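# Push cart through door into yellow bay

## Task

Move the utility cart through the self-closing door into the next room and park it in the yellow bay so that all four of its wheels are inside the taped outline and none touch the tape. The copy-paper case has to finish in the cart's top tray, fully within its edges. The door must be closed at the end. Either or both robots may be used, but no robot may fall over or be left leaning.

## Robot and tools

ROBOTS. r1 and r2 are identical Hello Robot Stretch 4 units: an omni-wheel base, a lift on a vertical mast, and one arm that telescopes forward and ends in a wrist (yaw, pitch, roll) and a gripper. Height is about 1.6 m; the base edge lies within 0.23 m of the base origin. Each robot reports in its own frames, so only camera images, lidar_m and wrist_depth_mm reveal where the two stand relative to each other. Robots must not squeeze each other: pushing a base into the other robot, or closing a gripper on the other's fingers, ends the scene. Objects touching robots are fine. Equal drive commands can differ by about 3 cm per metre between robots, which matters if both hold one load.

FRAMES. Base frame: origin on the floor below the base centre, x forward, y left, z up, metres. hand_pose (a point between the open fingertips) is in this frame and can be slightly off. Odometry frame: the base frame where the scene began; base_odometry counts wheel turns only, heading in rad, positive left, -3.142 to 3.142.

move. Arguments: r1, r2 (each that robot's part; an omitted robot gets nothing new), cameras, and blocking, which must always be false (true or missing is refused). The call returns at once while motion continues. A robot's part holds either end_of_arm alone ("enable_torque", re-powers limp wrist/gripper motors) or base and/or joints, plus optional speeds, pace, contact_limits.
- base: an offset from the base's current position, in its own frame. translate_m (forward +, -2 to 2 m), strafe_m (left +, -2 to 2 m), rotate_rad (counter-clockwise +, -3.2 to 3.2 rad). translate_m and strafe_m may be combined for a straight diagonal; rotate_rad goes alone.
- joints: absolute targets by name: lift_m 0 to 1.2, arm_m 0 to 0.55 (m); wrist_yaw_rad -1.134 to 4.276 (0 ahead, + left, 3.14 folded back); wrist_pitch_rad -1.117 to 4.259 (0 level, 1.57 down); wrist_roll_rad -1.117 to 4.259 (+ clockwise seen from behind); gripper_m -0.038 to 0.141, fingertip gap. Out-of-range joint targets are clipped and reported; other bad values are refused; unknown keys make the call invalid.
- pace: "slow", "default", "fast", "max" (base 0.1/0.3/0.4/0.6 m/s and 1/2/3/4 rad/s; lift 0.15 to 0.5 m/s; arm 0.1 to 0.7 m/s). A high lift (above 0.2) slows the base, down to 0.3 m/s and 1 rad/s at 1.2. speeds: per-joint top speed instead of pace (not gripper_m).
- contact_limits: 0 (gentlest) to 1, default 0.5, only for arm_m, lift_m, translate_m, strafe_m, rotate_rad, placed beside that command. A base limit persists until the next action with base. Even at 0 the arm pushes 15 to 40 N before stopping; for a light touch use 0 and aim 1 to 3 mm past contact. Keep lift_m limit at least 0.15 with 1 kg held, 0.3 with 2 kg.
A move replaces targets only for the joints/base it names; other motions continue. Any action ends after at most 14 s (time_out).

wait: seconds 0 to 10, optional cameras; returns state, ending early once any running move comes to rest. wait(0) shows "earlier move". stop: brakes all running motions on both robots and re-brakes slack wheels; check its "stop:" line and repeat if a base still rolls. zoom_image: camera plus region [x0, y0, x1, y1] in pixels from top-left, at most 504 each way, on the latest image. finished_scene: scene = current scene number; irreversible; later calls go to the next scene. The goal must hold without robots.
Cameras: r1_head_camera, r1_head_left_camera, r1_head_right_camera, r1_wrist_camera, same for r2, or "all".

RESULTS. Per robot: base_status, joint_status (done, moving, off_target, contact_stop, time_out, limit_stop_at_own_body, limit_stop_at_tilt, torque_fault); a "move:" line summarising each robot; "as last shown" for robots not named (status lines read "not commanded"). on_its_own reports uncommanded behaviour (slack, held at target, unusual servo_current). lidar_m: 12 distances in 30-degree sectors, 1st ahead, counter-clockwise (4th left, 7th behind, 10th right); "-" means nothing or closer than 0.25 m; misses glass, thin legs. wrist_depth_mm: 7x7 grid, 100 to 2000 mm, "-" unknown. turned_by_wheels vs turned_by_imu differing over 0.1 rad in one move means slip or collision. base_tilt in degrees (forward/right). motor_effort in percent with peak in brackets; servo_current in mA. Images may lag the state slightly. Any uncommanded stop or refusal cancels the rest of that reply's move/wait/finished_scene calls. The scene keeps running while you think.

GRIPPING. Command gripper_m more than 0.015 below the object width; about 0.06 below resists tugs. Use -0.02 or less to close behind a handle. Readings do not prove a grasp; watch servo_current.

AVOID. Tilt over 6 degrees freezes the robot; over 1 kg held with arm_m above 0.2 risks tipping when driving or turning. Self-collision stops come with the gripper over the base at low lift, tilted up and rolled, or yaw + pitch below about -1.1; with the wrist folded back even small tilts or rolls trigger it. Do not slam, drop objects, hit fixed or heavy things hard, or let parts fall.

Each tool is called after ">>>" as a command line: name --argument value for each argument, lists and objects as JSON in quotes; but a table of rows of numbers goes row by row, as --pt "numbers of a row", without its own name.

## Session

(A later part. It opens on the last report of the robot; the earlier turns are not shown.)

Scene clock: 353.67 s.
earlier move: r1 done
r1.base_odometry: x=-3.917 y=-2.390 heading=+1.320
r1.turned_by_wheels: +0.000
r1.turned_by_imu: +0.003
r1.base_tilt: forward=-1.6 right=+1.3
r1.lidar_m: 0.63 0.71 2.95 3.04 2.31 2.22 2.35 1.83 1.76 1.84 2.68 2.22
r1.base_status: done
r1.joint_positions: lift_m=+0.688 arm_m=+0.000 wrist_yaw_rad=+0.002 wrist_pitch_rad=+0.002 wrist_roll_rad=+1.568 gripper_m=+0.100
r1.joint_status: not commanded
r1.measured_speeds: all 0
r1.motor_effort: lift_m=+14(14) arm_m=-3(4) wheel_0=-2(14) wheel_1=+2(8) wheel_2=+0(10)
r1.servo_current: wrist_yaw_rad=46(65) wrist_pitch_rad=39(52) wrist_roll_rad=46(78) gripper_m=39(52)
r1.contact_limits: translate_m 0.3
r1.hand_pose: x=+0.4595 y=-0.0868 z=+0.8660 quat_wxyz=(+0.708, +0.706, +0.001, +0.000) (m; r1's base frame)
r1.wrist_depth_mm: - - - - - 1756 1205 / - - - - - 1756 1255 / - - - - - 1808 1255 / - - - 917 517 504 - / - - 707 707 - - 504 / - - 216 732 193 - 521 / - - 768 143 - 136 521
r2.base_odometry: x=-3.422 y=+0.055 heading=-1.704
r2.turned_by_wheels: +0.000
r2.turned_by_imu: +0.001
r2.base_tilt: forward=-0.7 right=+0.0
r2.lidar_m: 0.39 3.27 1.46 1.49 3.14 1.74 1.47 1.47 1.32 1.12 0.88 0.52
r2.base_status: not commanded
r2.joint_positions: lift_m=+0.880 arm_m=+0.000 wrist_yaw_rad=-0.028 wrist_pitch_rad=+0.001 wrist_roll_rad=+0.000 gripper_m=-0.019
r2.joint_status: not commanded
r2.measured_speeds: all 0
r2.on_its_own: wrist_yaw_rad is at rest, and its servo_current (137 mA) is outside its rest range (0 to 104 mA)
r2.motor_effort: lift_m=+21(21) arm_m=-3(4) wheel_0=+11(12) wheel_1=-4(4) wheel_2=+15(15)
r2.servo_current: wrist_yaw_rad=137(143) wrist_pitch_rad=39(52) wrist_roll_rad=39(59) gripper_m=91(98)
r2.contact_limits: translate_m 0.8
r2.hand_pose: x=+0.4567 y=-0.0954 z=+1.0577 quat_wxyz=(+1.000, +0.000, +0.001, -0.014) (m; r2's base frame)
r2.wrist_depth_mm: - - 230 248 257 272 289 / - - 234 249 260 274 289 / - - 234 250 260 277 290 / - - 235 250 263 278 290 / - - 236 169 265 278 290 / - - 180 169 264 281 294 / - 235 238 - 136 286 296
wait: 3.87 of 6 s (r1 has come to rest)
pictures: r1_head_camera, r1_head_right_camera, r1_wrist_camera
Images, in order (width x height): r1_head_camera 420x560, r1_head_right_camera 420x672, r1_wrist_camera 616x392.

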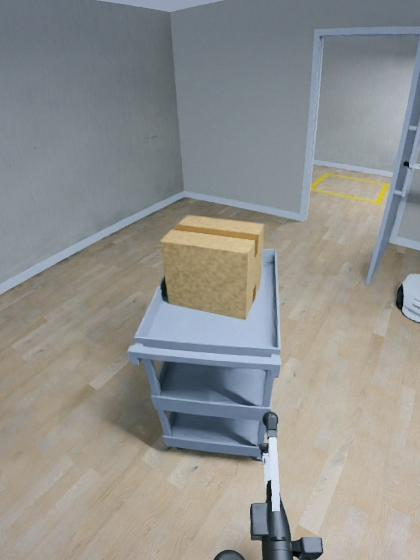

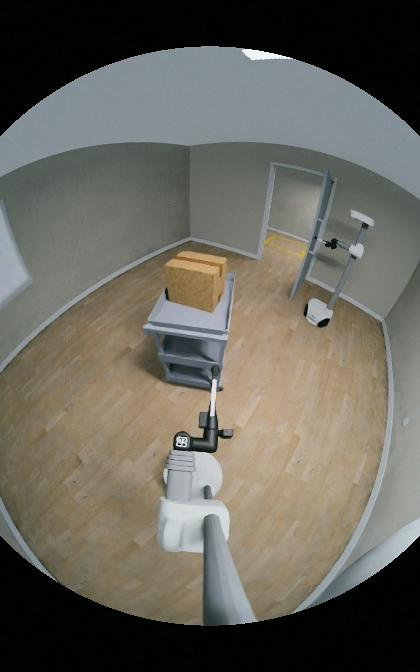

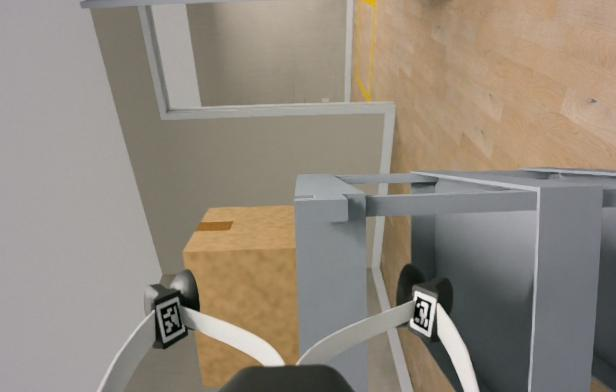

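>>> move --r1 '{"base":{"translate_m":0.08,"strafe_m":0.307},"contact_limits":{"translate_m":0.2}}' --blocking false

>>> wait --seconds 4

>>> move --r1 '{"base":{"rotate_rad":-0.59},"joints":{"wrist_yaw_rad":0.49},"contact_limits":{"rotate_rad":0.3}}' --blocking false

>>> wait --seconds 2 --cameras '["r1_wrist_camera","r1_head_camera"]'

Scene clock: 418.60 s.
move: r1 moving
r1.base_odometry: x=-3.945 y=-2.375 heading=+1.320
r1.turned_by_wheels: +0.000
r1.turned_by_imu: +0.000
r1.base_tilt: forward=-1.6 right=+1.2
r1.lidar_m: 0.64 0.73 2.90 3.05 2.29 2.22 2.38 1.84 1.79 1.90 2.35 0.67
r1.base_status: translate_m moving; strafe_m moving
r1.joint_positions: lift_m=+0.688 arm_m=+0.000 wrist_yaw_rad=+0.002 wrist_pitch_rad=+0.002 wrist_roll_rad=+1.568 gripper_m=+0.100
r1.joint_status: not commanded
r1.measured_speeds: translate_m=+0.032 strafe_m=+0.123 rotate_rad=+0.003 lift_m=+0.000 arm_m=+0.000 wrist_yaw_rad=+0.000 wrist_pitch_rad=+0.000 wrist_roll_rad=+0.000
r1.motor_effort: lift_m=+14(14) arm_m=-4(4) wheel_0=-8(10) wheel_1=+8(11) wheel_2=-4(4)
r1.servo_current: wrist_yaw_rad=39(59) wrist_pitch_rad=46(46) wrist_roll_rad=46(65) gripper_m=39(52)
r1.contact_limits: translate_m 0.2
r1.hand_pose: x=+0.4595 y=-0.0868 z=+0.8660 quat_wxyz=(+0.708, +0.706, +0.001, +0.000) (m; r1's base frame)
r1.wrist_depth_mm: - - - - - 1756 1205 / - - - - - 1756 1229 / - - - - - 1756 1255 / - - - 768 496 504 504 / - - 707 707 - - - / - - 216 732 192 - 512 / - - 768 144 - 866 521
r2.base_odometry: x=-3.422 y=+0.055 heading=-1.704
r2.turned_by_wheels: +0.000
r2.turned_by_imu: +0.001
r2.base_tilt: forward=-0.6 right=+0.0
r2.lidar_m: 0.39 3.29 1.46 1.52 3.10 1.74 1.46 1.48 1.34 1.12 0.91 0.50
r2.base_status: not commanded
r2.joint_positions: lift_m=+0.880 arm_m=+0.000 wrist_yaw_rad=-0.028 wrist_pitch_rad=+0.001 wrist_roll_rad=+0.000 gripper_m=-0.019
r2.joint_status: not commanded
r2.measured_speeds: all 0
r2.motor_effort: lift_m=+21(21) arm_m=-4(4) wheel_0=+11(12) wheel_1=-4(4) wheel_2=+15(15)
r2.servo_current: wrist_yaw_rad=130(143) wrist_pitch_rad=39(46) wrist_roll_rad=52(52) gripper_m=85(91)
r2.contact_limits: translate_m 0.8
r2.hand_pose: x=+0.4567 y=-0.0954 z=+1.0577 quat_wxyz=(+1.000, +0.000, +0.001, -0.014) (m; r2's base frame)
r2.wrist_depth_mm: - - 231 247 258 273 287 / - - 234 250 259 273 289 / - - 234 249 262 276 289 / - - 235 250 263 277 290 / - - 236 169 265 278 290 / - - 180 169 264 279 293 / - 235 238 - 137 286 296
pictures: none

Scene clock: 420.60 s.
earlier move: r1 done
r1.base_odometry: x=-4.194 y=-2.237 heading=+1.320
r1.turned_by_wheels: +0.000
r1.turned_by_imu: +0.002
r1.base_tilt: forward=-1.6 right=+1.3
r1.lidar_m: 0.61 2.74 2.62 2.84 2.16 2.12 2.26 2.14 2.05 2.20 2.37 0.63
r1.base_status: done
r1.joint_positions: lift_m=+0.688 arm_m=+0.000 wrist_yaw_rad=+0.002 wrist_pitch_rad=+0.002 wrist_roll_rad=+1.568 gripper_m=+0.100
r1.joint_status: not commanded
r1.measured_speeds: all 0
r1.motor_effort: lift_m=+14(14) arm_m=-4(4) wheel_0=-2(11) wheel_1=+1(11) wheel_2=-1(5)
r1.servo_current: wrist_yaw_rad=46(65) wrist_pitch_rad=52(52) wrist_roll_rad=39(65) gripper_m=39(52)
r1.contact_limits: translate_m 0.2
r1.hand_pose: x=+0.4595 y=-0.0868 z=+0.8660 quat_wxyz=(+0.708, +0.706, +0.001, +0.000) (m; r1's base frame)
r1.wrist_depth_mm: - - - - - - - / - - 627 621 - - - / - - 661 647 - - - / - - 699 683 1060 - - / - - - - 496 496 - / - - 215 - 193 1576 1281 / - - - 144 - 1808 1255
r2.base_odometry: x=-3.422 y=+0.055 heading=-1.704
r2.turned_by_wheels: +0.000
r2.turned_by_imu: +0.000
r2.base_tilt: forward=-0.7 right=+0.0
r2.lidar_m: 0.39 3.27 1.47 1.50 3.10 1.76 1.45 1.47 1.35 1.12 0.90 0.51
r2.base_status: not commanded
r2.joint_positions: lift_m=+0.880 arm_m=+0.000 wrist_yaw_rad=-0.028 wrist_pitch_rad=+0.001 wrist_roll_rad=+0.000 gripper_m=-0.019
r2.joint_status: not commanded
r2.measured_speeds: all 0
r2.on_its_own: wrist_yaw_rad is at rest, and its servo_current (137 mA) is outside its rest range (0 to 104 mA)
r2.motor_effort: lift_m=+21(21) arm_m=-3(4) wheel_0=+11(12) wheel_1=-4(4) wheel_2=+15(15)
r2.servo_current: wrist_yaw_rad=137(150) wrist_pitch_rad=46(46) wrist_roll_rad=46(59) gripper_m=85(98)
r2.contact_limits: translate_m 0.8
r2.hand_pose: x=+0.4567 y=-0.0954 z=+1.0577 quat_wxyz=(+1.000, +0.000, +0.001, -0.014) (m; r2's base frame)
r2.wrist_depth_mm: - - 231 248 257 273 287 / - - 233 249 260 273 287 / - - 234 250 262 277 290 / - - 236 252 263 279 290 / - - 236 169 266 278 291 / - - 180 169 265 281 293 / - 235 239 - 136 286 297
wait: 2.00 of 4 s (r1 has come to rest)
pictures: none

Scene clock: 421.10 s.
move: r1 moving
r1.base_odometry: x=-4.194 y=-2.237 heading=+1.067
r1.turned_by_wheels: -0.252
r1.turned_by_imu: -0.253
r1.base_tilt: forward=-1.6 right=+1.3
r1.lidar_m: 0.61 3.00 2.63 2.67 2.42 2.13 2.16 2.32 2.05 2.09 2.51 0.67
r1.base_status: rotate_rad moving
r1.joint_positions: lift_m=+0.688 arm_m=+0.000 wrist_yaw_rad=+0.465 wrist_pitch_rad=+0.002 wrist_roll_rad=+1.568 gripper_m=+0.100
r1.joint_status: wrist_yaw_rad moving
r1.measured_speeds: translate_m=+0.002 strafe_m=+0.000 rotate_rad=-0.978 lift_m=+0.000 arm_m=+0.000 wrist_yaw_rad=+0.628 wrist_pitch_rad=+0.000 wrist_roll_rad=+0.000
r1.motor_effort: lift_m=+14(14) arm_m=-3(4) wheel_0=+7(9) wheel_1=+7(8) wheel_2=+7(7)
r1.servo_current: wrist_yaw_rad=52(91) wrist_pitch_rad=39(46) wrist_roll_rad=39(59) gripper_m=39(46)
r1.contact_limits: rotate_rad 0.3
r1.hand_pose: x=+0.4679 y=+0.0511 z=+0.8660 quat_wxyz=(+0.689, +0.687, +0.163, +0.162) (m; r1's base frame)
r1.wrist_depth_mm: - - 580 569 - - - / - - 621 609 - - - / - - 683 661 - - - / - - - - 466 480 - / - - - - - 1863 1281 / - - 214 - 198 1576 1229 / - - - 144 - 1863 1229
r2.base_odometry: x=-3.422 y=+0.055 heading=-1.704
r2.turned_by_wheels: +0.000
r2.turned_by_imu: +0.000
r2.base_tilt: forward=-0.6 right=+0.0
r2.lidar_m: 0.38 3.28 1.45 1.51 3.12 1.75 1.46 1.43 1.33 1.11 0.88 0.52
r2.base_status: not commanded
r2.joint_positions: lift_m=+0.880 arm_m=+0.000 wrist_yaw_rad=-0.028 wrist_pitch_rad=+0.001 wrist_roll_rad=+0.000 gripper_m=-0.019
r2.joint_status: not commanded
r2.measured_speeds: all 0
r2.motor_effort: lift_m=+21(21) arm_m=-3(4) wheel_0=+11(11) wheel_1=-4(4) wheel_2=+15(15)
r2.servo_current: wrist_yaw_rad=137(137) wrist_pitch_rad=39(46) wrist_roll_rad=52(59) gripper_m=91(91)
r2.contact_limits: translate_m 0.8
r2.hand_pose: x=+0.4567 y=-0.0954 z=+1.0577 quat_wxyz=(+1.000, +0.000, +0.001, -0.014) (m; r2's base frame)
r2.wrist_depth_mm: - - 231 247 258 273 287 / - - 233 249 260 273 289 / - - 234 250 260 276 290 / - - 234 250 262 277 290 / - - 236 168 266 278 291 / - - 179 169 265 281 293 / - 235 239 - 136 286 298
pictures: none

Scene clock: 421.97 s.
earlier move: r1 done
r1.base_odometry: x=-4.194 y=-2.237 heading=+0.730
r1.turned_by_wheels: -0.337
r1.turned_by_imu: -0.339
r1.base_tilt: forward=-1.6 right=+1.3
r1.lidar_m: 0.64 0.62 2.74 2.61 2.74 2.25 2.14 2.26 2.15 2.03 2.13 2.41
r1.base_status: done
r1.joint_positions: lift_m=+0.688 arm_m=+0.000 wrist_yaw_rad=+0.487 wrist_pitch_rad=+0.002 wrist_roll_rad=+1.568 gripper_m=+0.100
r1.joint_status: all done
r1.measured_speeds: all 0
r1.motor_effort: lift_m=+14(14) arm_m=-3(4) wheel_0=+3(9) wheel_1=+2(8) wheel_2=+1(7)
r1.servo_current: wrist_yaw_rad=52(91) wrist_pitch_rad=39(46) wrist_roll_rad=39(78) gripper_m=39(52)
r1.contact_limits: rotate_rad 0.3
r1.hand_pose: x=+0.4667 y=+0.0578 z=+0.8660 quat_wxyz=(+0.687, +0.685, +0.171, +0.170) (m; r1's base frame)
r1.wrist_depth_mm: - - - - - 1708 1205 / - - - - 504 508 488 / - - - - - - 488 / - - 683 668 - - 488 / - - 699 699 - - - / - - 215 723 193 - - / - - - 144 - 1808 -
r2.base_odometry: x=-3.422 y=+0.055 heading=-1.704
r2.turned_by_wheels: +0.000
r2.turned_by_imu: +0.000
r2.base_tilt: forward=-0.7 right=+0.0
r2.lidar_m: 0.38 3.27 1.45 1.51 3.13 1.71 1.45 1.46 1.31 1.14 0.88 0.53
r2.base_status: not commanded
r2.joint_positions: lift_m=+0.880 arm_m=+0.000 wrist_yaw_rad=-0.028 wrist_pitch_rad=+0.001 wrist_roll_rad=+0.000 gripper_m=-0.019
r2.joint_status: not commanded
r2.measured_speeds: all 0
r2.on_its_own: wrist_yaw_rad is at rest, and its servo_current (130 mA) is outside its rest range (0 to 104 mA)
r2.motor_effort: lift_m=+21(21) arm_m=-3(4) wheel_0=+11(11) wheel_1=-4(4) wheel_2=+15(15)
r2.servo_current: wrist_yaw_rad=130(143) wrist_pitch_rad=39(46) wrist_roll_rad=39(59) gripper_m=98(98)
r2.contact_limits: translate_m 0.8
r2.hand_pose: x=+0.4567 y=-0.0954 z=+1.0577 quat_wxyz=(+1.000, +0.000, +0.001, -0.014) (m; r2's base frame)
r2.wrist_depth_mm: - - 231 247 259 273 287 / - - 233 249 260 273 287 / - - 234 250 260 276 289 / - - 236 250 262 278 290 / - - 236 169 266 278 291 / - - 179 169 265 281 293 / - 234 238 - 136 285 297
wait: 0.87 of 2 s (r1 has come to rest)
pictures: r1_head_camera, r1_wrist_camera
Images, in order (width x height): r1_head_camera 420x560, r1_wrist_camera 616x392.

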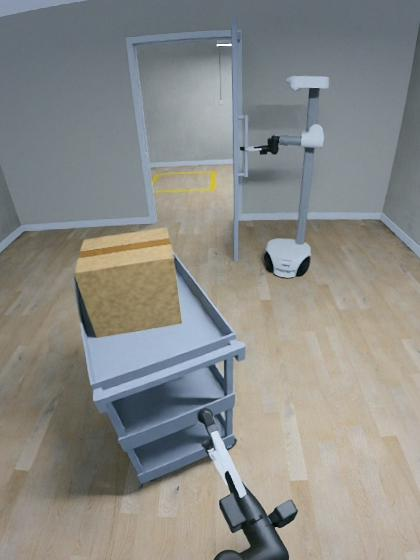

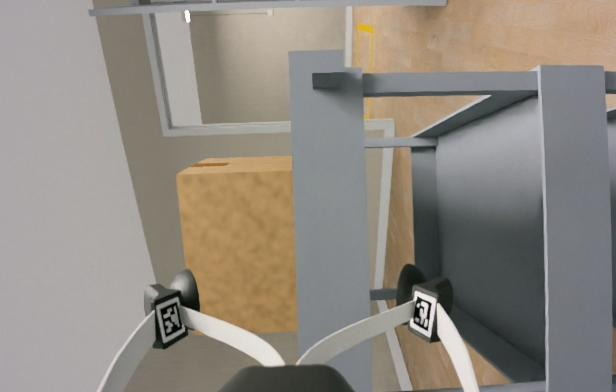

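>>> move --r1 '{"base":{"translate_m":0.225,"strafe_m":0.115},"contact_limits":{"translate_m":0.2},"pace":"slow"}' --blocking false

>>> wait --seconds 5 --cameras '["r1_wrist_camera"]'

Scene clock: 432.27 s.
move: r1 moving
r1.base_odometry: x=-4.189 y=-2.223 heading=+0.731
r1.turned_by_wheels: +0.001
r1.turned_by_imu: +0.000
r1.base_tilt: forward=-1.6 right=+1.3
r1.lidar_m: 0.60 0.61 2.77 2.62 2.74 2.25 2.15 2.26 2.15 2.05 2.14 2.41
r1.base_status: translate_m moving; strafe_m moving
r1.joint_positions: lift_m=+0.688 arm_m=+0.000 wrist_yaw_rad=+0.487 wrist_pitch_rad=+0.002 wrist_roll_rad=+1.568 gripper_m=+0.100
r1.joint_status: not commanded
r1.measured_speeds: translate_m=+0.049 strafe_m=+0.024 rotate_rad=+0.000 lift_m=+0.000 arm_m=+0.000 wrist_yaw_rad=+0.000 wrist_pitch_rad=+0.000 wrist_roll_rad=+0.000
r1.motor_effort: lift_m=+14(14) arm_m=-4(4) wheel_0=+5(7) wheel_1=+5(8) wheel_2=-4(6)
r1.servo_current: wrist_yaw_rad=33(65) wrist_pitch_rad=33(52) wrist_roll_rad=46(59) gripper_m=39(52)
r1.contact_limits: translate_m 0.2
r1.hand_pose: x=+0.4667 y=+0.0578 z=+0.8660 quat_wxyz=(+0.687, +0.685, +0.171, +0.170) (m; r1's base frame)
r1.wrist_depth_mm: - - - - - 1708 1229 / - - - - - 615 473 / - - - - - - - / - - 668 661 - - - / - - 699 683 - - - / - - 216 715 193 - - / - - - 144 - 1863 -
r2.base_odometry: x=-3.422 y=+0.055 heading=-1.704
r2.turned_by_wheels: +0.000
r2.turned_by_imu: +0.000
r2.base_tilt: forward=-0.7 right=+0.0
r2.lidar_m: 0.41 3.30 1.45 1.51 3.12 1.73 1.46 1.44 1.33 1.12 0.90 0.51
r2.base_status: not commanded
r2.joint_positions: lift_m=+0.880 arm_m=+0.000 wrist_yaw_rad=-0.028 wrist_pitch_rad=+0.001 wrist_roll_rad=+0.000 gripper_m=-0.019
r2.joint_status: not commanded
r2.measured_speeds: all 0
r2.motor_effort: lift_m=+21(21) arm_m=-4(4) wheel_0=+11(11) wheel_1=-4(4) wheel_2=+15(15)
r2.servo_current: wrist_yaw_rad=130(143) wrist_pitch_rad=39(39) wrist_roll_rad=46(52) gripper_m=91(91)
r2.contact_limits: translate_m 0.8
r2.hand_pose: x=+0.4567 y=-0.0954 z=+1.0577 quat_wxyz=(+1.000, +0.000, +0.001, -0.014) (m; r2's base frame)
r2.wrist_depth_mm: - - 231 249 258 273 286 / - - 232 249 260 273 287 / - - 234 249 260 274 289 / - - 235 251 263 278 291 / - - 236 169 264 279 291 / - - 179 169 265 279 294 / - 235 238 - 137 286 297
pictures: none

Scene clock: 435.47 s.
earlier move: r1 done
r1.base_odometry: x=-4.104 y=-2.001 heading=+0.730
r1.turned_by_wheels: +0.000
r1.turned_by_imu: +0.000
r1.base_tilt: forward=-1.6 right=+1.3
r1.lidar_m: 0.38 0.37 2.64 2.55 2.62 2.50 2.37 2.49 2.27 2.18 2.23 0.53
r1.base_status: done
r1.joint_positions: lift_m=+0.688 arm_m=+0.000 wrist_yaw_rad=+0.487 wrist_pitch_rad=+0.002 wrist_roll_rad=+1.568 gripper_m=+0.100
r1.joint_status: not commanded
r1.measured_speeds: all 0
r1.motor_effort: lift_m=+14(14) arm_m=+4(4) wheel_0=+3(7) wheel_1=+4(8) wheel_2=-7(7)
r1.servo_current: wrist_yaw_rad=65(65) wrist_pitch_rad=46(52) wrist_roll_rad=52(65) gripper_m=39(52)
r1.contact_limits: translate_m 0.2
r1.hand_pose: x=+0.4666 y=+0.0578 z=+0.8660 quat_wxyz=(+0.687, +0.685, +0.171, +0.170) (m; r1's base frame)
r1.wrist_depth_mm: - - - 241 241 1576 1182 / - - - 240 242 1708 - / - - - 241 240 - - / - 442 445 180 240 - - / - 462 455 452 240 - - / - 473 466 179 209 - - / - 484 484 141 239 149 -
r2.base_odometry: x=-3.422 y=+0.055 heading=-1.704
r2.turned_by_wheels: +0.000
r2.turned_by_imu: +0.000
r2.base_tilt: forward=-0.6 right=+0.1
r2.lidar_m: 0.40 3.28 1.44 1.52 3.12 1.74 1.46 1.44 1.32 1.12 0.87 0.51
r2.base_status: not commanded
r2.joint_positions: lift_m=+0.880 arm_m=+0.000 wrist_yaw_rad=-0.028 wrist_pitch_rad=+0.001 wrist_roll_rad=+0.000 gripper_m=-0.019
r2.joint_status: not commanded
r2.measured_speeds: all 0
r2.on_its_own: wrist_yaw_rad is at rest, and its servo_current (124 mA) is outside its rest range (0 to 104 mA)
r2.motor_effort: lift_m=+21(21) arm_m=-4(4) wheel_0=+11(11) wheel_1=-4(4) wheel_2=+15(15)
r2.servo_current: wrist_yaw_rad=124(143) wrist_pitch_rad=46(46) wrist_roll_rad=52(65) gripper_m=98(98)
r2.contact_limits: translate_m 0.8
r2.hand_pose: x=+0.4567 y=-0.0954 z=+1.0577 quat_wxyz=(+1.000, +0.000, +0.001, -0.014) (m; r2's base frame)
r2.wrist_depth_mm: - - 231 248 258 274 286 / - - 234 249 260 273 287 / - - 234 251 260 276 287 / - - 236 251 262 278 290 / - - 236 169 265 278 291 / - - 178 169 264 281 294 / - 234 239 - 137 286 297
wait: 3.20 of 5 s (r1 has come to rest)
pictures: r1_wrist_camera
Images, in order (width x height): r1_wrist_camera 616x392.

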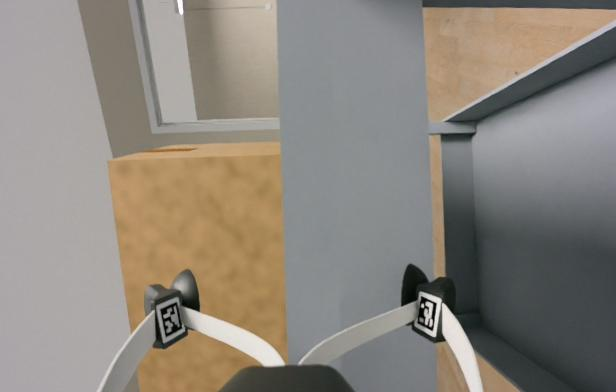

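>>> move --r1 '{"joints":{"gripper_m":0.135,"lift_m":0.660}}' --blocking false

>>> wait --seconds 2

>>> wait --seconds 1 --cameras '["r1_wrist_camera"]'

Scene clock: 446.23 s.
move: r1 moving
r1.base_odometry: x=-4.104 y=-2.001 heading=+0.730
r1.turned_by_wheels: +0.000
r1.turned_by_imu: +0.000
r1.base_tilt: forward=-1.6 right=+1.3
r1.lidar_m: 0.40 0.36 2.67 2.55 2.63 2.48 2.37 2.50 2.27 2.16 2.24 0.52
r1.base_status: not commanded
r1.joint_positions: lift_m=+0.662 arm_m=+0.000 wrist_yaw_rad=+0.487 wrist_pitch_rad=+0.002 wrist_roll_rad=+1.568 gripper_m=+0.115
r1.joint_status: lift_m moving; gripper_m moving
r1.measured_speeds: translate_m=+0.000 strafe_m=+0.000 rotate_rad=+0.000 lift_m=-0.037 arm_m=+0.000 wrist_yaw_rad=+0.000 wrist_pitch_rad=+0.000 wrist_roll_rad=+0.000
r1.motor_effort: lift_m=+11(14) arm_m=+4(4) wheel_0=+3(4) wheel_1=+4(4) wheel_2=-6(7)
r1.servo_current: wrist_yaw_rad=33(59) wrist_pitch_rad=39(46) wrist_roll_rad=52(72) gripper_m=91(91)
r1.contact_limits: translate_m 0.2
r1.hand_pose: x=+0.4666 y=+0.0578 z=+0.8400 quat_wxyz=(+0.687, +0.685, +0.171, +0.170) (m; r1's base frame)
r1.wrist_depth_mm: - - - 241 242 1661 1160 / - - - 241 243 1808 - / - - - 240 240 - - / - 439 439 240 241 - - / - 455 452 240 240 - - / - 466 193 240 188 - - / - 477 484 139 238 647 -
r2.base_odometry: x=-3.422 y=+0.055 heading=-1.704
r2.turned_by_wheels: +0.000
r2.turned_by_imu: +0.000
r2.base_tilt: forward=-0.7 right=+0.0
r2.lidar_m: 0.39 3.29 1.45 1.51 3.10 1.72 1.46 1.45 1.33 1.11 0.89 0.51
r2.base_status: not commanded
r2.joint_positions: lift_m=+0.880 arm_m=+0.000 wrist_yaw_rad=-0.028 wrist_pitch_rad=+0.001 wrist_roll_rad=+0.000 gripper_m=-0.019
r2.joint_status: not commanded
r2.measured_speeds: all 0
r2.motor_effort: lift_m=+21(21) arm_m=-4(4) wheel_0=+11(11) wheel_1=-3(4) wheel_2=+15(15)
r2.servo_current: wrist_yaw_rad=124(137) wrist_pitch_rad=39(46) wrist_roll_rad=39(52) gripper_m=91(91)
r2.contact_limits: translate_m 0.8
r2.hand_pose: x=+0.4567 y=-0.0954 z=+1.0577 quat_wxyz=(+1.000, +0.000, +0.001, -0.014) (m; r2's base frame)
r2.wrist_depth_mm: - - 232 248 258 273 286 / - - 233 249 260 273 287 / - - 234 250 260 276 287 / - - 236 251 263 277 290 / - - 236 169 264 277 291 / - - 179 169 265 281 293 / - 235 239 - 137 286 297
pictures: none

Scene clock: 447.07 s.
earlier move: r1 done
r1.base_odometry: x=-4.104 y=-2.001 heading=+0.730
r1.turned_by_wheels: +0.000
r1.turned_by_imu: +0.000
r1.base_tilt: forward=-1.6 right=+1.3
r1.lidar_m: 0.43 0.37 2.67 2.54 2.61 2.45 2.35 2.49 2.28 2.14 2.25 0.51
r1.base_status: not commanded
r1.joint_positions: lift_m=+0.661 arm_m=+0.000 wrist_yaw_rad=+0.487 wrist_pitch_rad=+0.002 wrist_roll_rad=+1.568 gripper_m=+0.135
r1.joint_status: all done
r1.measured_speeds: all 0
r1.motor_effort: lift_m=+11(14) arm_m=+4(4) wheel_0=+3(4) wheel_1=+4(4) wheel_2=-7(7)
r1.servo_current: wrist_yaw_rad=39(65) wrist_pitch_rad=46(52) wrist_roll_rad=46(72) gripper_m=46(91)
r1.contact_limits: translate_m 0.2
r1.hand_pose: x=+0.4666 y=+0.0578 z=+0.8382 quat_wxyz=(+0.687, +0.685, +0.171, +0.170) (m; r1's base frame)
r1.wrist_depth_mm: - - - 242 270 1661 1182 / - - - 240 242 1808 - / - - - 241 240 - - / - 439 439 239 240 - - / - 455 452 240 239 - - / - 466 188 238 190 - - / - 484 488 140 240 145 -
r2.base_odometry: x=-3.422 y=+0.055 heading=-1.704
r2.turned_by_wheels: +0.000
r2.turned_by_imu: +0.000
r2.base_tilt: forward=-0.7 right=+0.0
r2.lidar_m: 0.39 3.30 1.43 1.51 3.10 1.70 1.46 1.46 1.32 1.12 0.92 0.53
r2.base_status: not commanded
r2.joint_positions: lift_m=+0.880 arm_m=+0.000 wrist_yaw_rad=-0.028 wrist_pitch_rad=+0.001 wrist_roll_rad=+0.000 gripper_m=-0.019
r2.joint_status: not commanded
r2.measured_speeds: all 0
r2.on_its_own: wrist_yaw_rad is at rest, and its servo_current (130 mA) is outside its rest range (0 to 104 mA)
r2.motor_effort: lift_m=+21(21) arm_m=-4(4) wheel_0=+11(11) wheel_1=-4(4) wheel_2=+15(15)
r2.servo_current: wrist_yaw_rad=130(143) wrist_pitch_rad=46(46) wrist_roll_rad=46(52) gripper_m=85(91)
r2.contact_limits: translate_m 0.8
r2.hand_pose: x=+0.4567 y=-0.0954 z=+1.0577 quat_wxyz=(+1.000, +0.000, +0.001, -0.014) (m; r2's base frame)
r2.wrist_depth_mm: - - 231 247 258 273 286 / - - 233 249 260 274 287 / - - 234 250 262 274 290 / - - 235 251 262 277 290 / - - 236 169 264 278 293 / - - 179 169 264 279 296 / - 235 239 - 136 287 297
wait: 0.83 of 2 s (r1 has come to rest)
pictures: none

Scene clock: 448.07 s.
r1.base_odometry: x=-4.104 y=-2.001 heading=+0.730
r1.turned_by_wheels: +0.000
r1.turned_by_imu: +0.000
r1.base_tilt: forward=-1.6 right=+1.3
r1.lidar_m: 0.41 0.37 2.66 2.52 2.60 2.46 2.38 2.49 2.26 2.15 2.25 0.53
r1.base_status: not commanded
r1.joint_positions: lift_m=+0.661 arm_m=+0.000 wrist_yaw_rad=+0.487 wrist_pitch_rad=+0.002 wrist_roll_rad=+1.568 gripper_m=+0.135
r1.joint_status: all done
r1.measured_speeds: all 0
r1.motor_effort: lift_m=+11(14) arm_m=+4(4) wheel_0=+3(4) wheel_1=+4(4) wheel_2=-7(7)
r1.servo_current: wrist_yaw_rad=46(65) wrist_pitch_rad=39(52) wrist_roll_rad=65(72) gripper_m=39(91)
r1.contact_limits: translate_m 0.2
r1.hand_pose: x=+0.4666 y=+0.0578 z=+0.8382 quat_wxyz=(+0.687, +0.685, +0.171, +0.170) (m; r1's base frame)
r1.wrist_depth_mm: - - - 241 271 1618 1182 / - - - 240 242 1808 - / - - - 239 241 - - / - 442 442 239 240 - - / - 455 452 239 239 - - / - 466 188 238 190 - - / - 480 484 140 239 145 -
r2.base_odometry: x=-3.422 y=+0.055 heading=-1.704
r2.turned_by_wheels: +0.000
r2.turned_by_imu: +0.000
r2.base_tilt: forward=-0.7 right=+0.0
r2.lidar_m: 0.38 3.29 1.45 1.51 3.13 1.72 1.44 1.44 1.31 1.13 0.92 0.50
r2.base_status: not commanded
r2.joint_positions: lift_m=+0.880 arm_m=+0.000 wrist_yaw_rad=-0.028 wrist_pitch_rad=+0.001 wrist_roll_rad=+0.000 gripper_m=-0.019
r2.joint_status: not commanded
r2.measured_speeds: all 0
r2.on_its_own: wrist_yaw_rad is at rest, and its servo_current (130 mA) is outside its rest range (0 to 104 mA)
r2.motor_effort: lift_m=+21(21) arm_m=-3(4) wheel_0=+11(11) wheel_1=-3(4) wheel_2=+15(15)
r2.servo_current: wrist_yaw_rad=130(143) wrist_pitch_rad=39(46) wrist_roll_rad=52(52) gripper_m=85(91)
r2.contact_limits: translate_m 0.8
r2.hand_pose: x=+0.4567 y=-0.0954 z=+1.0577 quat_wxyz=(+1.000, +0.000, +0.001, -0.014) (m; r2's base frame)
r2.wrist_depth_mm: - - 232 247 259 273 287 / - - 232 249 259 273 287 / - - 234 249 262 276 290 / - - 236 252 263 277 290 / - - 236 169 265 277 291 / - - 180 169 264 281 293 / - 234 239 - 136 286 297
wait: 1.00 s; at rest by 0.27 s
pictures: r1_wrist_camera
Images, in order (width x height): r1_wrist_camera 616x392.

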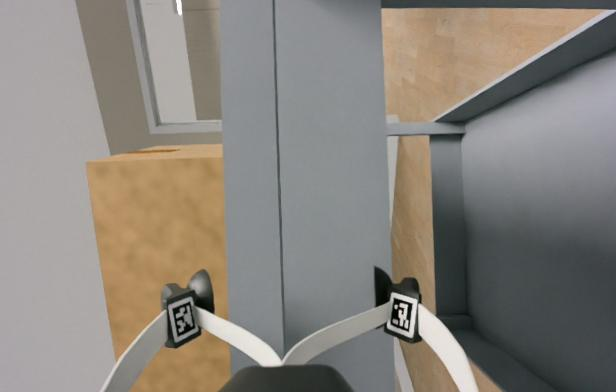

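>>> move --r1 '{"joints":{"gripper_m":0.11}}' --blocking false

>>> wait --seconds 1.5 --cameras '["r1_wrist_camera","r1_head_camera"]'

>>> zoom_image --camera "r1_head_camera" --region '[60, 300, 300, 560]'

Scene clock: 466.90 s.
move: r1 moving
r1.base_odometry: x=-4.104 y=-2.001 heading=+0.730
r1.turned_by_wheels: +0.000
r1.turned_by_imu: +0.000
r1.base_tilt: forward=-1.6 right=+1.3
r1.lidar_m: 0.39 0.36 2.64 2.52 2.61 2.49 2.35 2.49 2.24 2.17 2.26 0.51
r1.base_status: not commanded
r1.joint_positions: lift_m=+0.661 arm_m=+0.000 wrist_yaw_rad=+0.487 wrist_pitch_rad=+0.002 wrist_roll_rad=+1.568 gripper_m=+0.123
r1.joint_status: gripper_m moving
r1.measured_speeds: all 0
r1.motor_effort: lift_m=+11(11) arm_m=+4(4) wheel_0=+3(3) wheel_1=+4(4) wheel_2=-7(7)
r1.servo_current: wrist_yaw_rad=33(52) wrist_pitch_rad=39(46) wrist_roll_rad=26(59) gripper_m=78(85)
r1.contact_limits: translate_m 0.2
r1.hand_pose: x=+0.4666 y=+0.0578 z=+0.8382 quat_wxyz=(+0.687, +0.685, +0.171, +0.170) (m; r1's base frame)
r1.wrist_depth_mm: - - - 242 270 1661 1182 / - - - 241 242 1863 - / - - - 241 241 - - / - 442 442 240 241 - - / - 452 452 240 239 - - / - 469 189 238 190 - - / - 484 484 140 238 145 -
r2.base_odometry: x=-3.422 y=+0.055 heading=-1.704
r2.turned_by_wheels: +0.000
r2.turned_by_imu: +0.000
r2.base_tilt: forward=-0.7 right=+0.0
r2.lidar_m: 0.37 3.26 1.45 1.49 3.13 1.75 1.46 1.45 1.33 1.11 0.89 0.50
r2.base_status: not commanded
r2.joint_positions: lift_m=+0.880 arm_m=+0.000 wrist_yaw_rad=-0.028 wrist_pitch_rad=+0.001 wrist_roll_rad=+0.000 gripper_m=-0.019
r2.joint_status: not commanded
r2.measured_speeds: all 0
r2.motor_effort: lift_m=+21(21) arm_m=-4(4) wheel_0=+11(11) wheel_1=-4(4) wheel_2=+15(15)
r2.servo_current: wrist_yaw_rad=130(143) wrist_pitch_rad=46(46) wrist_roll_rad=39(59) gripper_m=91(98)
r2.contact_limits: translate_m 0.8
r2.hand_pose: x=+0.4567 y=-0.0954 z=+1.0577 quat_wxyz=(+1.000, +0.000, +0.001, -0.014) (m; r2's base frame)
r2.wrist_depth_mm: - - 232 248 258 273 286 / - - 233 249 260 273 287 / - - 234 249 262 276 289 / - - 236 252 262 277 290 / - - 236 168 266 278 290 / - - 179 169 264 279 291 / - 234 239 - 136 286 298
pictures: none

Scene clock: 467.60 s.
earlier move: r1 done
r1.base_odometry: x=-4.104 y=-2.001 heading=+0.730
r1.turned_by_wheels: +0.000
r1.turned_by_imu: +0.000
r1.base_tilt: forward=-1.6 right=+1.3
r1.lidar_m: 0.43 0.38 2.65 2.53 2.62 2.48 2.37 2.51 2.27 2.17 2.24 0.53
r1.base_status: not commanded
r1.joint_positions: lift_m=+0.661 arm_m=+0.000 wrist_yaw_rad=+0.487 wrist_pitch_rad=+0.002 wrist_roll_rad=+1.568 gripper_m=+0.110
r1.joint_status: all done
r1.measured_speeds: all 0
r1.motor_effort: lift_m=+11(11) arm_m=+4(4) wheel_0=+3(3) wheel_1=+4(5) wheel_2=-7(7)
r1.servo_current: wrist_yaw_rad=59(65) wrist_pitch_rad=39(46) wrist_roll_rad=59(59) gripper_m=39(85)
r1.contact_limits: translate_m 0.2
r1.hand_pose: x=+0.4666 y=+0.0578 z=+0.8382 quat_wxyz=(+0.687, +0.685, +0.171, +0.170) (m; r1's base frame)
r1.wrist_depth_mm: - - - 240 270 1661 1205 / - - - 240 240 1808 - / - - - 241 241 - - / - 439 442 240 241 - - / - 452 455 239 241 - - / - 469 189 238 190 - - / - 480 488 140 239 145 -
r2.base_odometry: x=-3.422 y=+0.055 heading=-1.704
r2.turned_by_wheels: +0.000
r2.turned_by_imu: +0.000
r2.base_tilt: forward=-0.6 right=+0.0
r2.lidar_m: 0.41 3.29 1.43 1.54 3.14 1.77 1.47 1.46 1.30 1.14 0.87 0.52
r2.base_status: not commanded
r2.joint_positions: lift_m=+0.880 arm_m=+0.000 wrist_yaw_rad=-0.028 wrist_pitch_rad=+0.001 wrist_roll_rad=+0.000 gripper_m=-0.019
r2.joint_status: not commanded
r2.measured_speeds: all 0
r2.on_its_own: wrist_yaw_rad is at rest, and its servo_current (137 mA) is outside its rest range (0 to 104 mA)
r2.motor_effort: lift_m=+21(21) arm_m=-3(4) wheel_0=+11(12) wheel_1=-3(4) wheel_2=+15(15)
r2.servo_current: wrist_yaw_rad=137(143) wrist_pitch_rad=39(46) wrist_roll_rad=46(59) gripper_m=91(98)
r2.contact_limits: translate_m 0.8
r2.hand_pose: x=+0.4567 y=-0.0954 z=+1.0577 quat_wxyz=(+1.000, +0.000, +0.001, -0.014) (m; r2's base frame)
r2.wrist_depth_mm: - - 231 247 259 274 287 / - - 233 249 260 273 289 / - - 235 249 260 276 289 / - - 236 250 262 277 291 / - - 236 169 265 278 290 / - - 179 169 264 279 293 / - 235 239 - 137 287 298
wait: 0.70 of 1.5 s (r1 has come to rest)
pictures: r1_head_camera, r1_wrist_camera
Images, in order (width x height): r1_head_camera 420x560, r1_wrist_camera 616x392.

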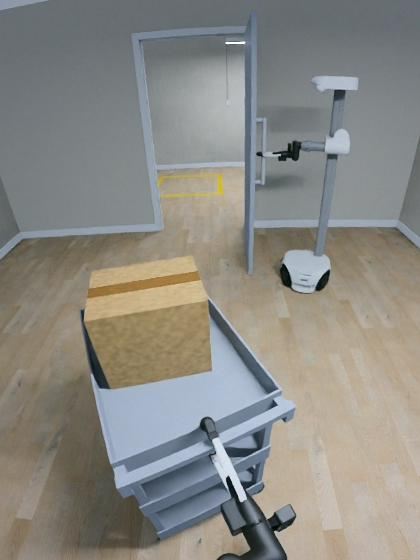

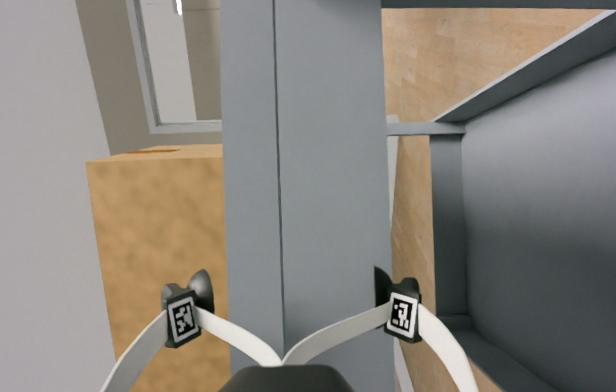

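Scaled by 1.938 from the camera's 420x560 image, which has a finer 600x800 frame.

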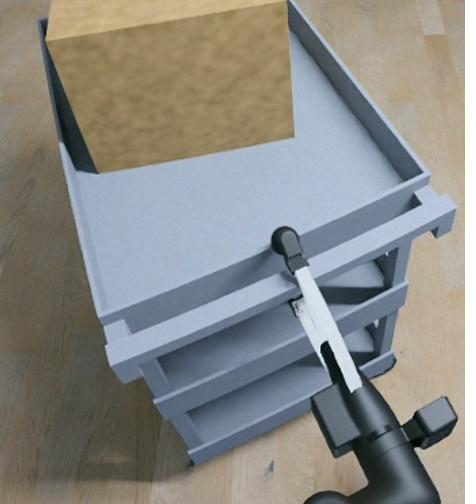

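>>> move --r1 '{"base":{"translate_m":0.03,"strafe_m":0.013},"joints":{"lift_m":0.652},"contact_limits":{"translate_m":0.15},"pace":"slow"}' --blocking false

>>> wait --seconds 1.5

>>> wait --seconds 0.5 --cameras '["r1_wrist_camera"]'

Scene clock: 477.90 s.
move: r1 moving
r1.base_odometry: x=-4.098 y=-1.989 heading=+0.730
r1.turned_by_wheels: +0.000
r1.turned_by_imu: -0.001
r1.base_tilt: forward=-1.6 right=+1.3
r1.lidar_m: 0.40 0.34 2.68 2.53 2.60 2.47 2.38 2.53 2.27 2.17 2.24 0.53
r1.base_status: translate_m moving; strafe_m moving
r1.joint_positions: lift_m=+0.653 arm_m=+0.000 wrist_yaw_rad=+0.486 wrist_pitch_rad=+0.002 wrist_roll_rad=+1.568 gripper_m=+0.110
r1.joint_status: lift_m moving
r1.measured_speeds: translate_m=+0.048 strafe_m=+0.021 rotate_rad=-0.002 lift_m=+0.000 arm_m=+0.000 wrist_yaw_rad=-0.010 wrist_pitch_rad=-0.001 wrist_roll_rad=+0.000
r1.motor_effort: lift_m=+11(12) arm_m=+4(4) wheel_0=+3(4) wheel_1=+6(8) wheel_2=-13(14)
r1.servo_current: wrist_yaw_rad=33(65) wrist_pitch_rad=39(46) wrist_roll_rad=59(72) gripper_m=46(46)
r1.contact_limits: translate_m 0.15
r1.hand_pose: x=+0.4667 y=+0.0575 z=+0.8303 quat_wxyz=(+0.687, +0.685, +0.171, +0.170) (m; r1's base frame)
r1.wrist_depth_mm: - - - 241 - 1618 1229 / - - - 240 - 1808 - / - - 433 240 240 - - / - 439 439 238 238 - - / - 455 449 236 236 - - / - 459 188 236 189 - - / - 473 477 144 - 146 -
r2.base_odometry: x=-3.422 y=+0.055 heading=-1.704
r2.turned_by_wheels: +0.000
r2.turned_by_imu: +0.000
r2.base_tilt: forward=-0.6 right=+0.0
r2.lidar_m: 0.40 3.30 1.45 1.50 3.10 1.74 1.46 1.44 1.35 1.10 0.87 0.51
r2.base_status: not commanded
r2.joint_positions: lift_m=+0.880 arm_m=+0.000 wrist_yaw_rad=-0.028 wrist_pitch_rad=+0.001 wrist_roll_rad=+0.000 gripper_m=-0.019
r2.joint_status: not commanded
r2.measured_speeds: all 0
r2.motor_effort: lift_m=+21(21) arm_m=-3(4) wheel_0=+11(11) wheel_1=-4(4) wheel_2=+15(15)
r2.servo_current: wrist_yaw_rad=143(143) wrist_pitch_rad=46(46) wrist_roll_rad=46(52) gripper_m=91(91)
r2.contact_limits: translate_m 0.8
r2.hand_pose: x=+0.4567 y=-0.0954 z=+1.0577 quat_wxyz=(+1.000, +0.000, +0.001, -0.014) (m; r2's base frame)
r2.wrist_depth_mm: - - 231 247 258 273 287 / - - 233 248 260 274 289 / - - 233 250 260 277 289 / - - 235 251 263 277 290 / - - 236 169 265 278 291 / - - 179 170 265 281 293 / - 235 239 - 136 286 297
pictures: none

Scene clock: 478.77 s.
earlier move: r1 done
r1.base_odometry: x=-4.090 y=-1.972 heading=+0.730
r1.turned_by_wheels: +0.000
r1.turned_by_imu: +0.000
r1.base_tilt: forward=-1.6 right=+1.3
r1.lidar_m: 0.40 0.37 2.66 2.51 2.62 2.50 2.38 2.54 2.28 2.16 2.26 0.54
r1.base_status: done
r1.joint_positions: lift_m=+0.653 arm_m=+0.000 wrist_yaw_rad=+0.486 wrist_pitch_rad=+0.002 wrist_roll_rad=+1.568 gripper_m=+0.110
r1.joint_status: all done
r1.measured_speeds: all 0
r1.motor_effort: lift_m=+11(12) arm_m=+4(4) wheel_0=+2(4) wheel_1=+4(9) wheel_2=-7(14)
r1.servo_current: wrist_yaw_rad=39(65) wrist_pitch_rad=39(52) wrist_roll_rad=78(78) gripper_m=39(46)
r1.contact_limits: translate_m 0.15
r1.hand_pose: x=+0.4667 y=+0.0574 z=+0.8303 quat_wxyz=(+0.687, +0.685, +0.171, +0.170) (m; r1's base frame)
r1.wrist_depth_mm: - - - 244 270 1708 1182 / - - - 243 - 1863 - / - - - 243 243 - - / - 445 449 240 242 - - / - 459 459 240 241 - - / - 469 187 240 189 - - / - 484 484 142 239 - -
r2.base_odometry: x=-3.422 y=+0.055 heading=-1.704
r2.turned_by_wheels: +0.000
r2.turned_by_imu: +0.000
r2.base_tilt: forward=-0.7 right=+0.0
r2.lidar_m: 0.39 3.29 1.43 1.52 3.09 1.73 1.47 1.46 1.32 1.11 0.88 0.50
r2.base_status: not commanded
r2.joint_positions: lift_m=+0.880 arm_m=+0.000 wrist_yaw_rad=-0.028 wrist_pitch_rad=+0.001 wrist_roll_rad=+0.000 gripper_m=-0.019
r2.joint_status: not commanded
r2.measured_speeds: all 0
r2.on_its_own: wrist_yaw_rad is at rest, and its servo_current (124 mA) is outside its rest range (0 to 104 mA)
r2.motor_effort: lift_m=+21(21) arm_m=-3(4) wheel_0=+10(12) wheel_1=-3(4) wheel_2=+15(15)
r2.servo_current: wrist_yaw_rad=124(143) wrist_pitch_rad=39(46) wrist_roll_rad=33(59) gripper_m=91(98)
r2.contact_limits: translate_m 0.8
r2.hand_pose: x=+0.4567 y=-0.0954 z=+1.0577 quat_wxyz=(+1.000, +0.000, +0.001, -0.014) (m; r2's base frame)
r2.wrist_depth_mm: - - 232 248 258 274 287 / - - 233 249 260 273 287 / - - 235 250 259 274 289 / - - 234 251 263 276 291 / - - 236 169 265 278 290 / - - 180 169 264 281 293 / - 234 239 - 137 286 296
wait: 0.87 of 1.5 s (r1 has come to rest)
pictures: none

Scene clock: 479.27 s.
r1.base_odometry: x=-4.090 y=-1.972 heading=+0.730
r1.turned_by_wheels: +0.000
r1.turned_by_imu: +0.000
r1.base_tilt: forward=-1.6 right=+1.3
r1.lidar_m: 0.40 0.36 2.66 2.52 2.63 2.49 2.39 2.51 2.28 2.18 2.27 0.55
r1.base_status: done
r1.joint_positions: lift_m=+0.653 arm_m=+0.000 wrist_yaw_rad=+0.486 wrist_pitch_rad=+0.002 wrist_roll_rad=+1.568 gripper_m=+0.110
r1.joint_status: all done
r1.measured_speeds: all 0
r1.motor_effort: lift_m=+11(12) arm_m=+4(4) wheel_0=+2(4) wheel_1=+4(9) wheel_2=-7(14)
r1.servo_current: wrist_yaw_rad=52(65) wrist_pitch_rad=39(52) wrist_roll_rad=46(78) gripper_m=39(46)
r1.contact_limits: translate_m 0.15
r1.hand_pose: x=+0.4667 y=+0.0574 z=+0.8303 quat_wxyz=(+0.687, +0.685, +0.171, +0.170) (m; r1's base frame)
r1.wrist_depth_mm: - - - 244 268 1756 1229 / - - - 243 - 1863 - / - - - 242 242 - - / - 445 445 241 242 - - / - 459 455 240 241 - - / - 469 188 240 189 - - / - 484 488 142 239 - -
r2.base_odometry: x=-3.422 y=+0.055 heading=-1.704
r2.turned_by_wheels: +0.000
r2.turned_by_imu: +0.000
r2.base_tilt: forward=-0.6 right=+0.0
r2.lidar_m: 0.39 3.26 1.44 1.50 3.12 1.73 1.46 1.44 1.34 1.12 0.93 0.53
r2.base_status: not commanded
r2.joint_positions: lift_m=+0.880 arm_m=+0.000 wrist_yaw_rad=-0.028 wrist_pitch_rad=+0.001 wrist_roll_rad=+0.000 gripper_m=-0.019
r2.joint_status: not commanded
r2.measured_speeds: all 0
r2.on_its_own: wrist_yaw_rad is at rest, and its servo_current (130 mA) is outside its rest range (0 to 104 mA)
r2.motor_effort: lift_m=+21(21) arm_m=-3(4) wheel_0=+11(12) wheel_1=-4(4) wheel_2=+15(15)
r2.servo_current: wrist_yaw_rad=130(143) wrist_pitch_rad=39(46) wrist_roll_rad=46(59) gripper_m=98(98)
r2.contact_limits: translate_m 0.8
r2.hand_pose: x=+0.4567 y=-0.0954 z=+1.0577 quat_wxyz=(+1.000, +0.000, +0.001, -0.014) (m; r2's base frame)
r2.wrist_depth_mm: - - 231 248 258 273 286 / - - 234 249 259 274 287 / - - 234 250 260 276 289 / - - 236 251 262 278 290 / - - 236 168 265 279 291 / - - 179 169 265 281 293 / - 234 239 - 136 286 296
wait: 0.50 s; at rest by 0.27 s
pictures: r1_wrist_camera
Images, in order (width x height): r1_wrist_camera 616x392.

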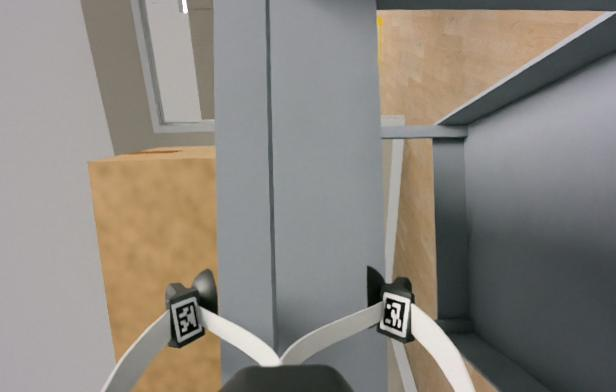

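>>> move --r1 '{"base":{"translate_m":-0.036,"strafe_m":-0.016},"joints":{"lift_m":0.638,"gripper_m":0.1},"pace":"slow"}' --blocking false

>>> wait --seconds 1.5

>>> wait --seconds 0.5 --cameras '["r1_wrist_camera"]'

Scene clock: 491.43 s.
move: r1 moving
r1.base_odometry: x=-4.096 y=-1.984 heading=+0.730
r1.turned_by_wheels: +0.000
r1.turned_by_imu: -0.001
r1.base_tilt: forward=-1.6 right=+1.2
r1.lidar_m: 0.44 0.39 2.64 2.54 2.61 2.51 2.39 2.54 2.28 2.17 2.27 0.56
r1.base_status: translate_m moving; strafe_m moving
r1.joint_positions: lift_m=+0.639 arm_m=+0.000 wrist_yaw_rad=+0.487 wrist_pitch_rad=+0.002 wrist_roll_rad=+1.568 gripper_m=+0.102
r1.joint_status: lift_m moving; gripper_m moving
r1.measured_speeds: translate_m=-0.049 strafe_m=-0.021 rotate_rad=-0.002 lift_m=-0.009 arm_m=+0.000 wrist_yaw_rad=+0.000 wrist_pitch_rad=+0.000 wrist_roll_rad=+0.000
r1.motor_effort: lift_m=+10(13) arm_m=+4(4) wheel_0=-4(6) wheel_1=-5(6) wheel_2=+5(6)
r1.servo_current: wrist_yaw_rad=52(59) wrist_pitch_rad=39(46) wrist_roll_rad=39(52) gripper_m=52(65)
r1.hand_pose: x=+0.4666 y=+0.0578 z=+0.8163 quat_wxyz=(+0.687, +0.685, +0.171, +0.170) (m; r1's base frame)
r1.wrist_depth_mm: - - 252 252 - 1618 1182 / - - 250 251 - 1756 - / - - - 250 - - - / - 452 249 249 - - - / - 462 189 250 - - - / - 473 208 250 191 - - / - 492 188 145 - - -
r2.base_odometry: x=-3.422 y=+0.055 heading=-1.704
r2.turned_by_wheels: +0.000
r2.turned_by_imu: +0.000
r2.base_tilt: forward=-0.7 right=+0.1
r2.lidar_m: 0.40 3.30 1.42 1.51 3.10 1.72 1.45 1.46 1.31 1.12 0.91 0.50
r2.base_status: not commanded
r2.joint_positions: lift_m=+0.880 arm_m=+0.000 wrist_yaw_rad=-0.028 wrist_pitch_rad=+0.001 wrist_roll_rad=+0.000 gripper_m=-0.019
r2.joint_status: not commanded
r2.measured_speeds: all 0
r2.motor_effort: lift_m=+21(21) arm_m=-3(4) wheel_0=+11(12) wheel_1=-4(4) wheel_2=+15(15)
r2.servo_current: wrist_yaw_rad=124(137) wrist_pitch_rad=39(46) wrist_roll_rad=46(65) gripper_m=98(98)
r2.contact_limits: translate_m 0.8
r2.hand_pose: x=+0.4567 y=-0.0954 z=+1.0577 quat_wxyz=(+1.000, +0.000, +0.001, -0.014) (m; r2's base frame)
r2.wrist_depth_mm: - - 231 248 258 273 287 / - - 233 249 259 274 286 / - - 234 251 262 277 289 / - - 236 251 262 278 291 / - - 236 169 266 277 291 / - - 179 169 264 279 293 / - 234 240 - 137 286 296
pictures: none

Scene clock: 492.43 s.
earlier move: r1 done
r1.base_odometry: x=-4.106 y=-2.007 heading=+0.730
r1.turned_by_wheels: +0.000
r1.turned_by_imu: +0.000
r1.base_tilt: forward=-1.6 right=+1.3
r1.lidar_m: 0.46 0.39 2.68 2.54 2.60 2.47 2.36 2.49 2.25 2.17 2.25 0.58
r1.base_status: done
r1.joint_positions: lift_m=+0.639 arm_m=+0.000 wrist_yaw_rad=+0.487 wrist_pitch_rad=+0.002 wrist_roll_rad=+1.568 gripper_m=+0.100
r1.joint_status: all done
r1.measured_speeds: all 0
r1.motor_effort: lift_m=+12(13) arm_m=+4(4) wheel_0=-3(6) wheel_1=-3(8) wheel_2=+3(6)
r1.servo_current: wrist_yaw_rad=33(65) wrist_pitch_rad=46(52) wrist_roll_rad=46(72) gripper_m=39(65)
r1.hand_pose: x=+0.4666 y=+0.0578 z=+0.8162 quat_wxyz=(+0.687, +0.685, +0.171, +0.170) (m; r1's base frame)
r1.wrist_depth_mm: - - - 279 - 1499 - / - - - - - 1756 - / - - 580 277 - - - / - 477 477 277 - - - / - 496 488 277 - - - / - 504 212 277 193 - - / - 525 517 141 - - -
r2.base_odometry: x=-3.422 y=+0.055 heading=-1.704
r2.turned_by_wheels: +0.000
r2.turned_by_imu: +0.000
r2.base_tilt: forward=-0.6 right=+0.0
r2.lidar_m: 0.38 3.29 1.44 1.51 3.12 1.72 1.47 1.43 1.32 1.11 0.92 0.52
r2.base_status: not commanded
r2.joint_positions: lift_m=+0.880 arm_m=+0.000 wrist_yaw_rad=-0.028 wrist_pitch_rad=+0.001 wrist_roll_rad=+0.000 gripper_m=-0.019
r2.joint_status: not commanded
r2.measured_speeds: all 0
r2.on_its_own: wrist_yaw_rad is at rest, and its servo_current (130 mA) is outside its rest range (0 to 104 mA)
r2.motor_effort: lift_m=+21(21) arm_m=-4(4) wheel_0=+11(12) wheel_1=-4(4) wheel_2=+15(15)
r2.servo_current: wrist_yaw_rad=130(150) wrist_pitch_rad=39(46) wrist_roll_rad=46(65) gripper_m=91(98)
r2.contact_limits: translate_m 0.8
r2.hand_pose: x=+0.4567 y=-0.0954 z=+1.0577 quat_wxyz=(+1.000, +0.000, +0.001, -0.014) (m; r2's base frame)
r2.wrist_depth_mm: - - 231 248 258 273 286 / - - 233 249 260 274 287 / - - 234 250 262 277 289 / - - 236 251 263 277 291 / - - 236 168 265 279 290 / - - 179 169 265 281 294 / - 235 239 - 137 286 297
wait: 1.00 of 1.5 s (r1 has come to rest)
pictures: none

Scene clock: 492.93 s.
r1.base_odometry: x=-4.106 y=-2.007 heading=+0.730
r1.turned_by_wheels: +0.000
r1.turned_by_imu: +0.000
r1.base_tilt: forward=-1.6 right=+1.3
r1.lidar_m: 0.46 0.41 2.67 2.53 2.62 2.48 2.37 2.48 2.26 2.16 2.24 0.60
r1.base_status: done
r1.joint_positions: lift_m=+0.639 arm_m=+0.000 wrist_yaw_rad=+0.487 wrist_pitch_rad=+0.002 wrist_roll_rad=+1.568 gripper_m=+0.100
r1.joint_status: all done
r1.measured_speeds: all 0
r1.motor_effort: lift_m=+12(13) arm_m=+4(4) wheel_0=-3(6) wheel_1=-3(8) wheel_2=+3(6)
r1.servo_current: wrist_yaw_rad=33(65) wrist_pitch_rad=46(52) wrist_roll_rad=65(72) gripper_m=46(65)
r1.hand_pose: x=+0.4666 y=+0.0578 z=+0.8162 quat_wxyz=(+0.687, +0.685, +0.171, +0.170) (m; r1's base frame)
r1.wrist_depth_mm: - - - 281 - 1499 - / - - - - - 1708 - / - - 580 278 - - - / - 477 477 278 - - - / - 488 484 277 - - - / - 504 212 276 193 - - / - 525 521 141 - - -
r2.base_odometry: x=-3.422 y=+0.055 heading=-1.704
r2.turned_by_wheels: +0.000
r2.turned_by_imu: +0.000
r2.base_tilt: forward=-0.7 right=+0.0
r2.lidar_m: 0.39 3.27 1.44 1.49 3.10 1.74 1.47 1.46 1.32 1.13 0.90 0.50
r2.base_status: not commanded
r2.joint_positions: lift_m=+0.880 arm_m=+0.000 wrist_yaw_rad=-0.028 wrist_pitch_rad=+0.001 wrist_roll_rad=+0.000 gripper_m=-0.019
r2.joint_status: not commanded
r2.measured_speeds: all 0
r2.on_its_own: wrist_yaw_rad is at rest, and its servo_current (137 mA) is outside its rest range (0 to 104 mA)
r2.motor_effort: lift_m=+21(21) arm_m=-4(4) wheel_0=+11(12) wheel_1=-3(4) wheel_2=+15(15)
r2.servo_current: wrist_yaw_rad=137(150) wrist_pitch_rad=39(46) wrist_roll_rad=39(65) gripper_m=85(98)
r2.contact_limits: translate_m 0.8
r2.hand_pose: x=+0.4567 y=-0.0954 z=+1.0577 quat_wxyz=(+1.000, +0.000, +0.001, -0.014) (m; r2's base frame)
r2.wrist_depth_mm: - - 231 248 258 273 289 / - - 233 249 259 274 287 / - - 234 250 262 277 290 / - - 236 252 263 277 290 / - - 235 169 264 278 290 / - - 179 169 264 281 293 / - 236 238 - 136 286 296
wait: 0.50 s; at rest by 0.27 s
pictures: r1_wrist_camera
Images, in order (width x height): r1_wrist_camera 616x392.

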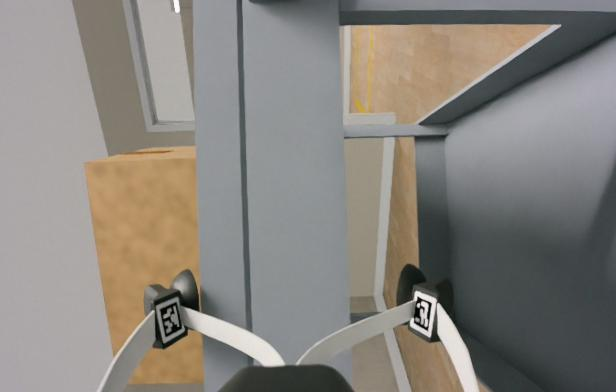

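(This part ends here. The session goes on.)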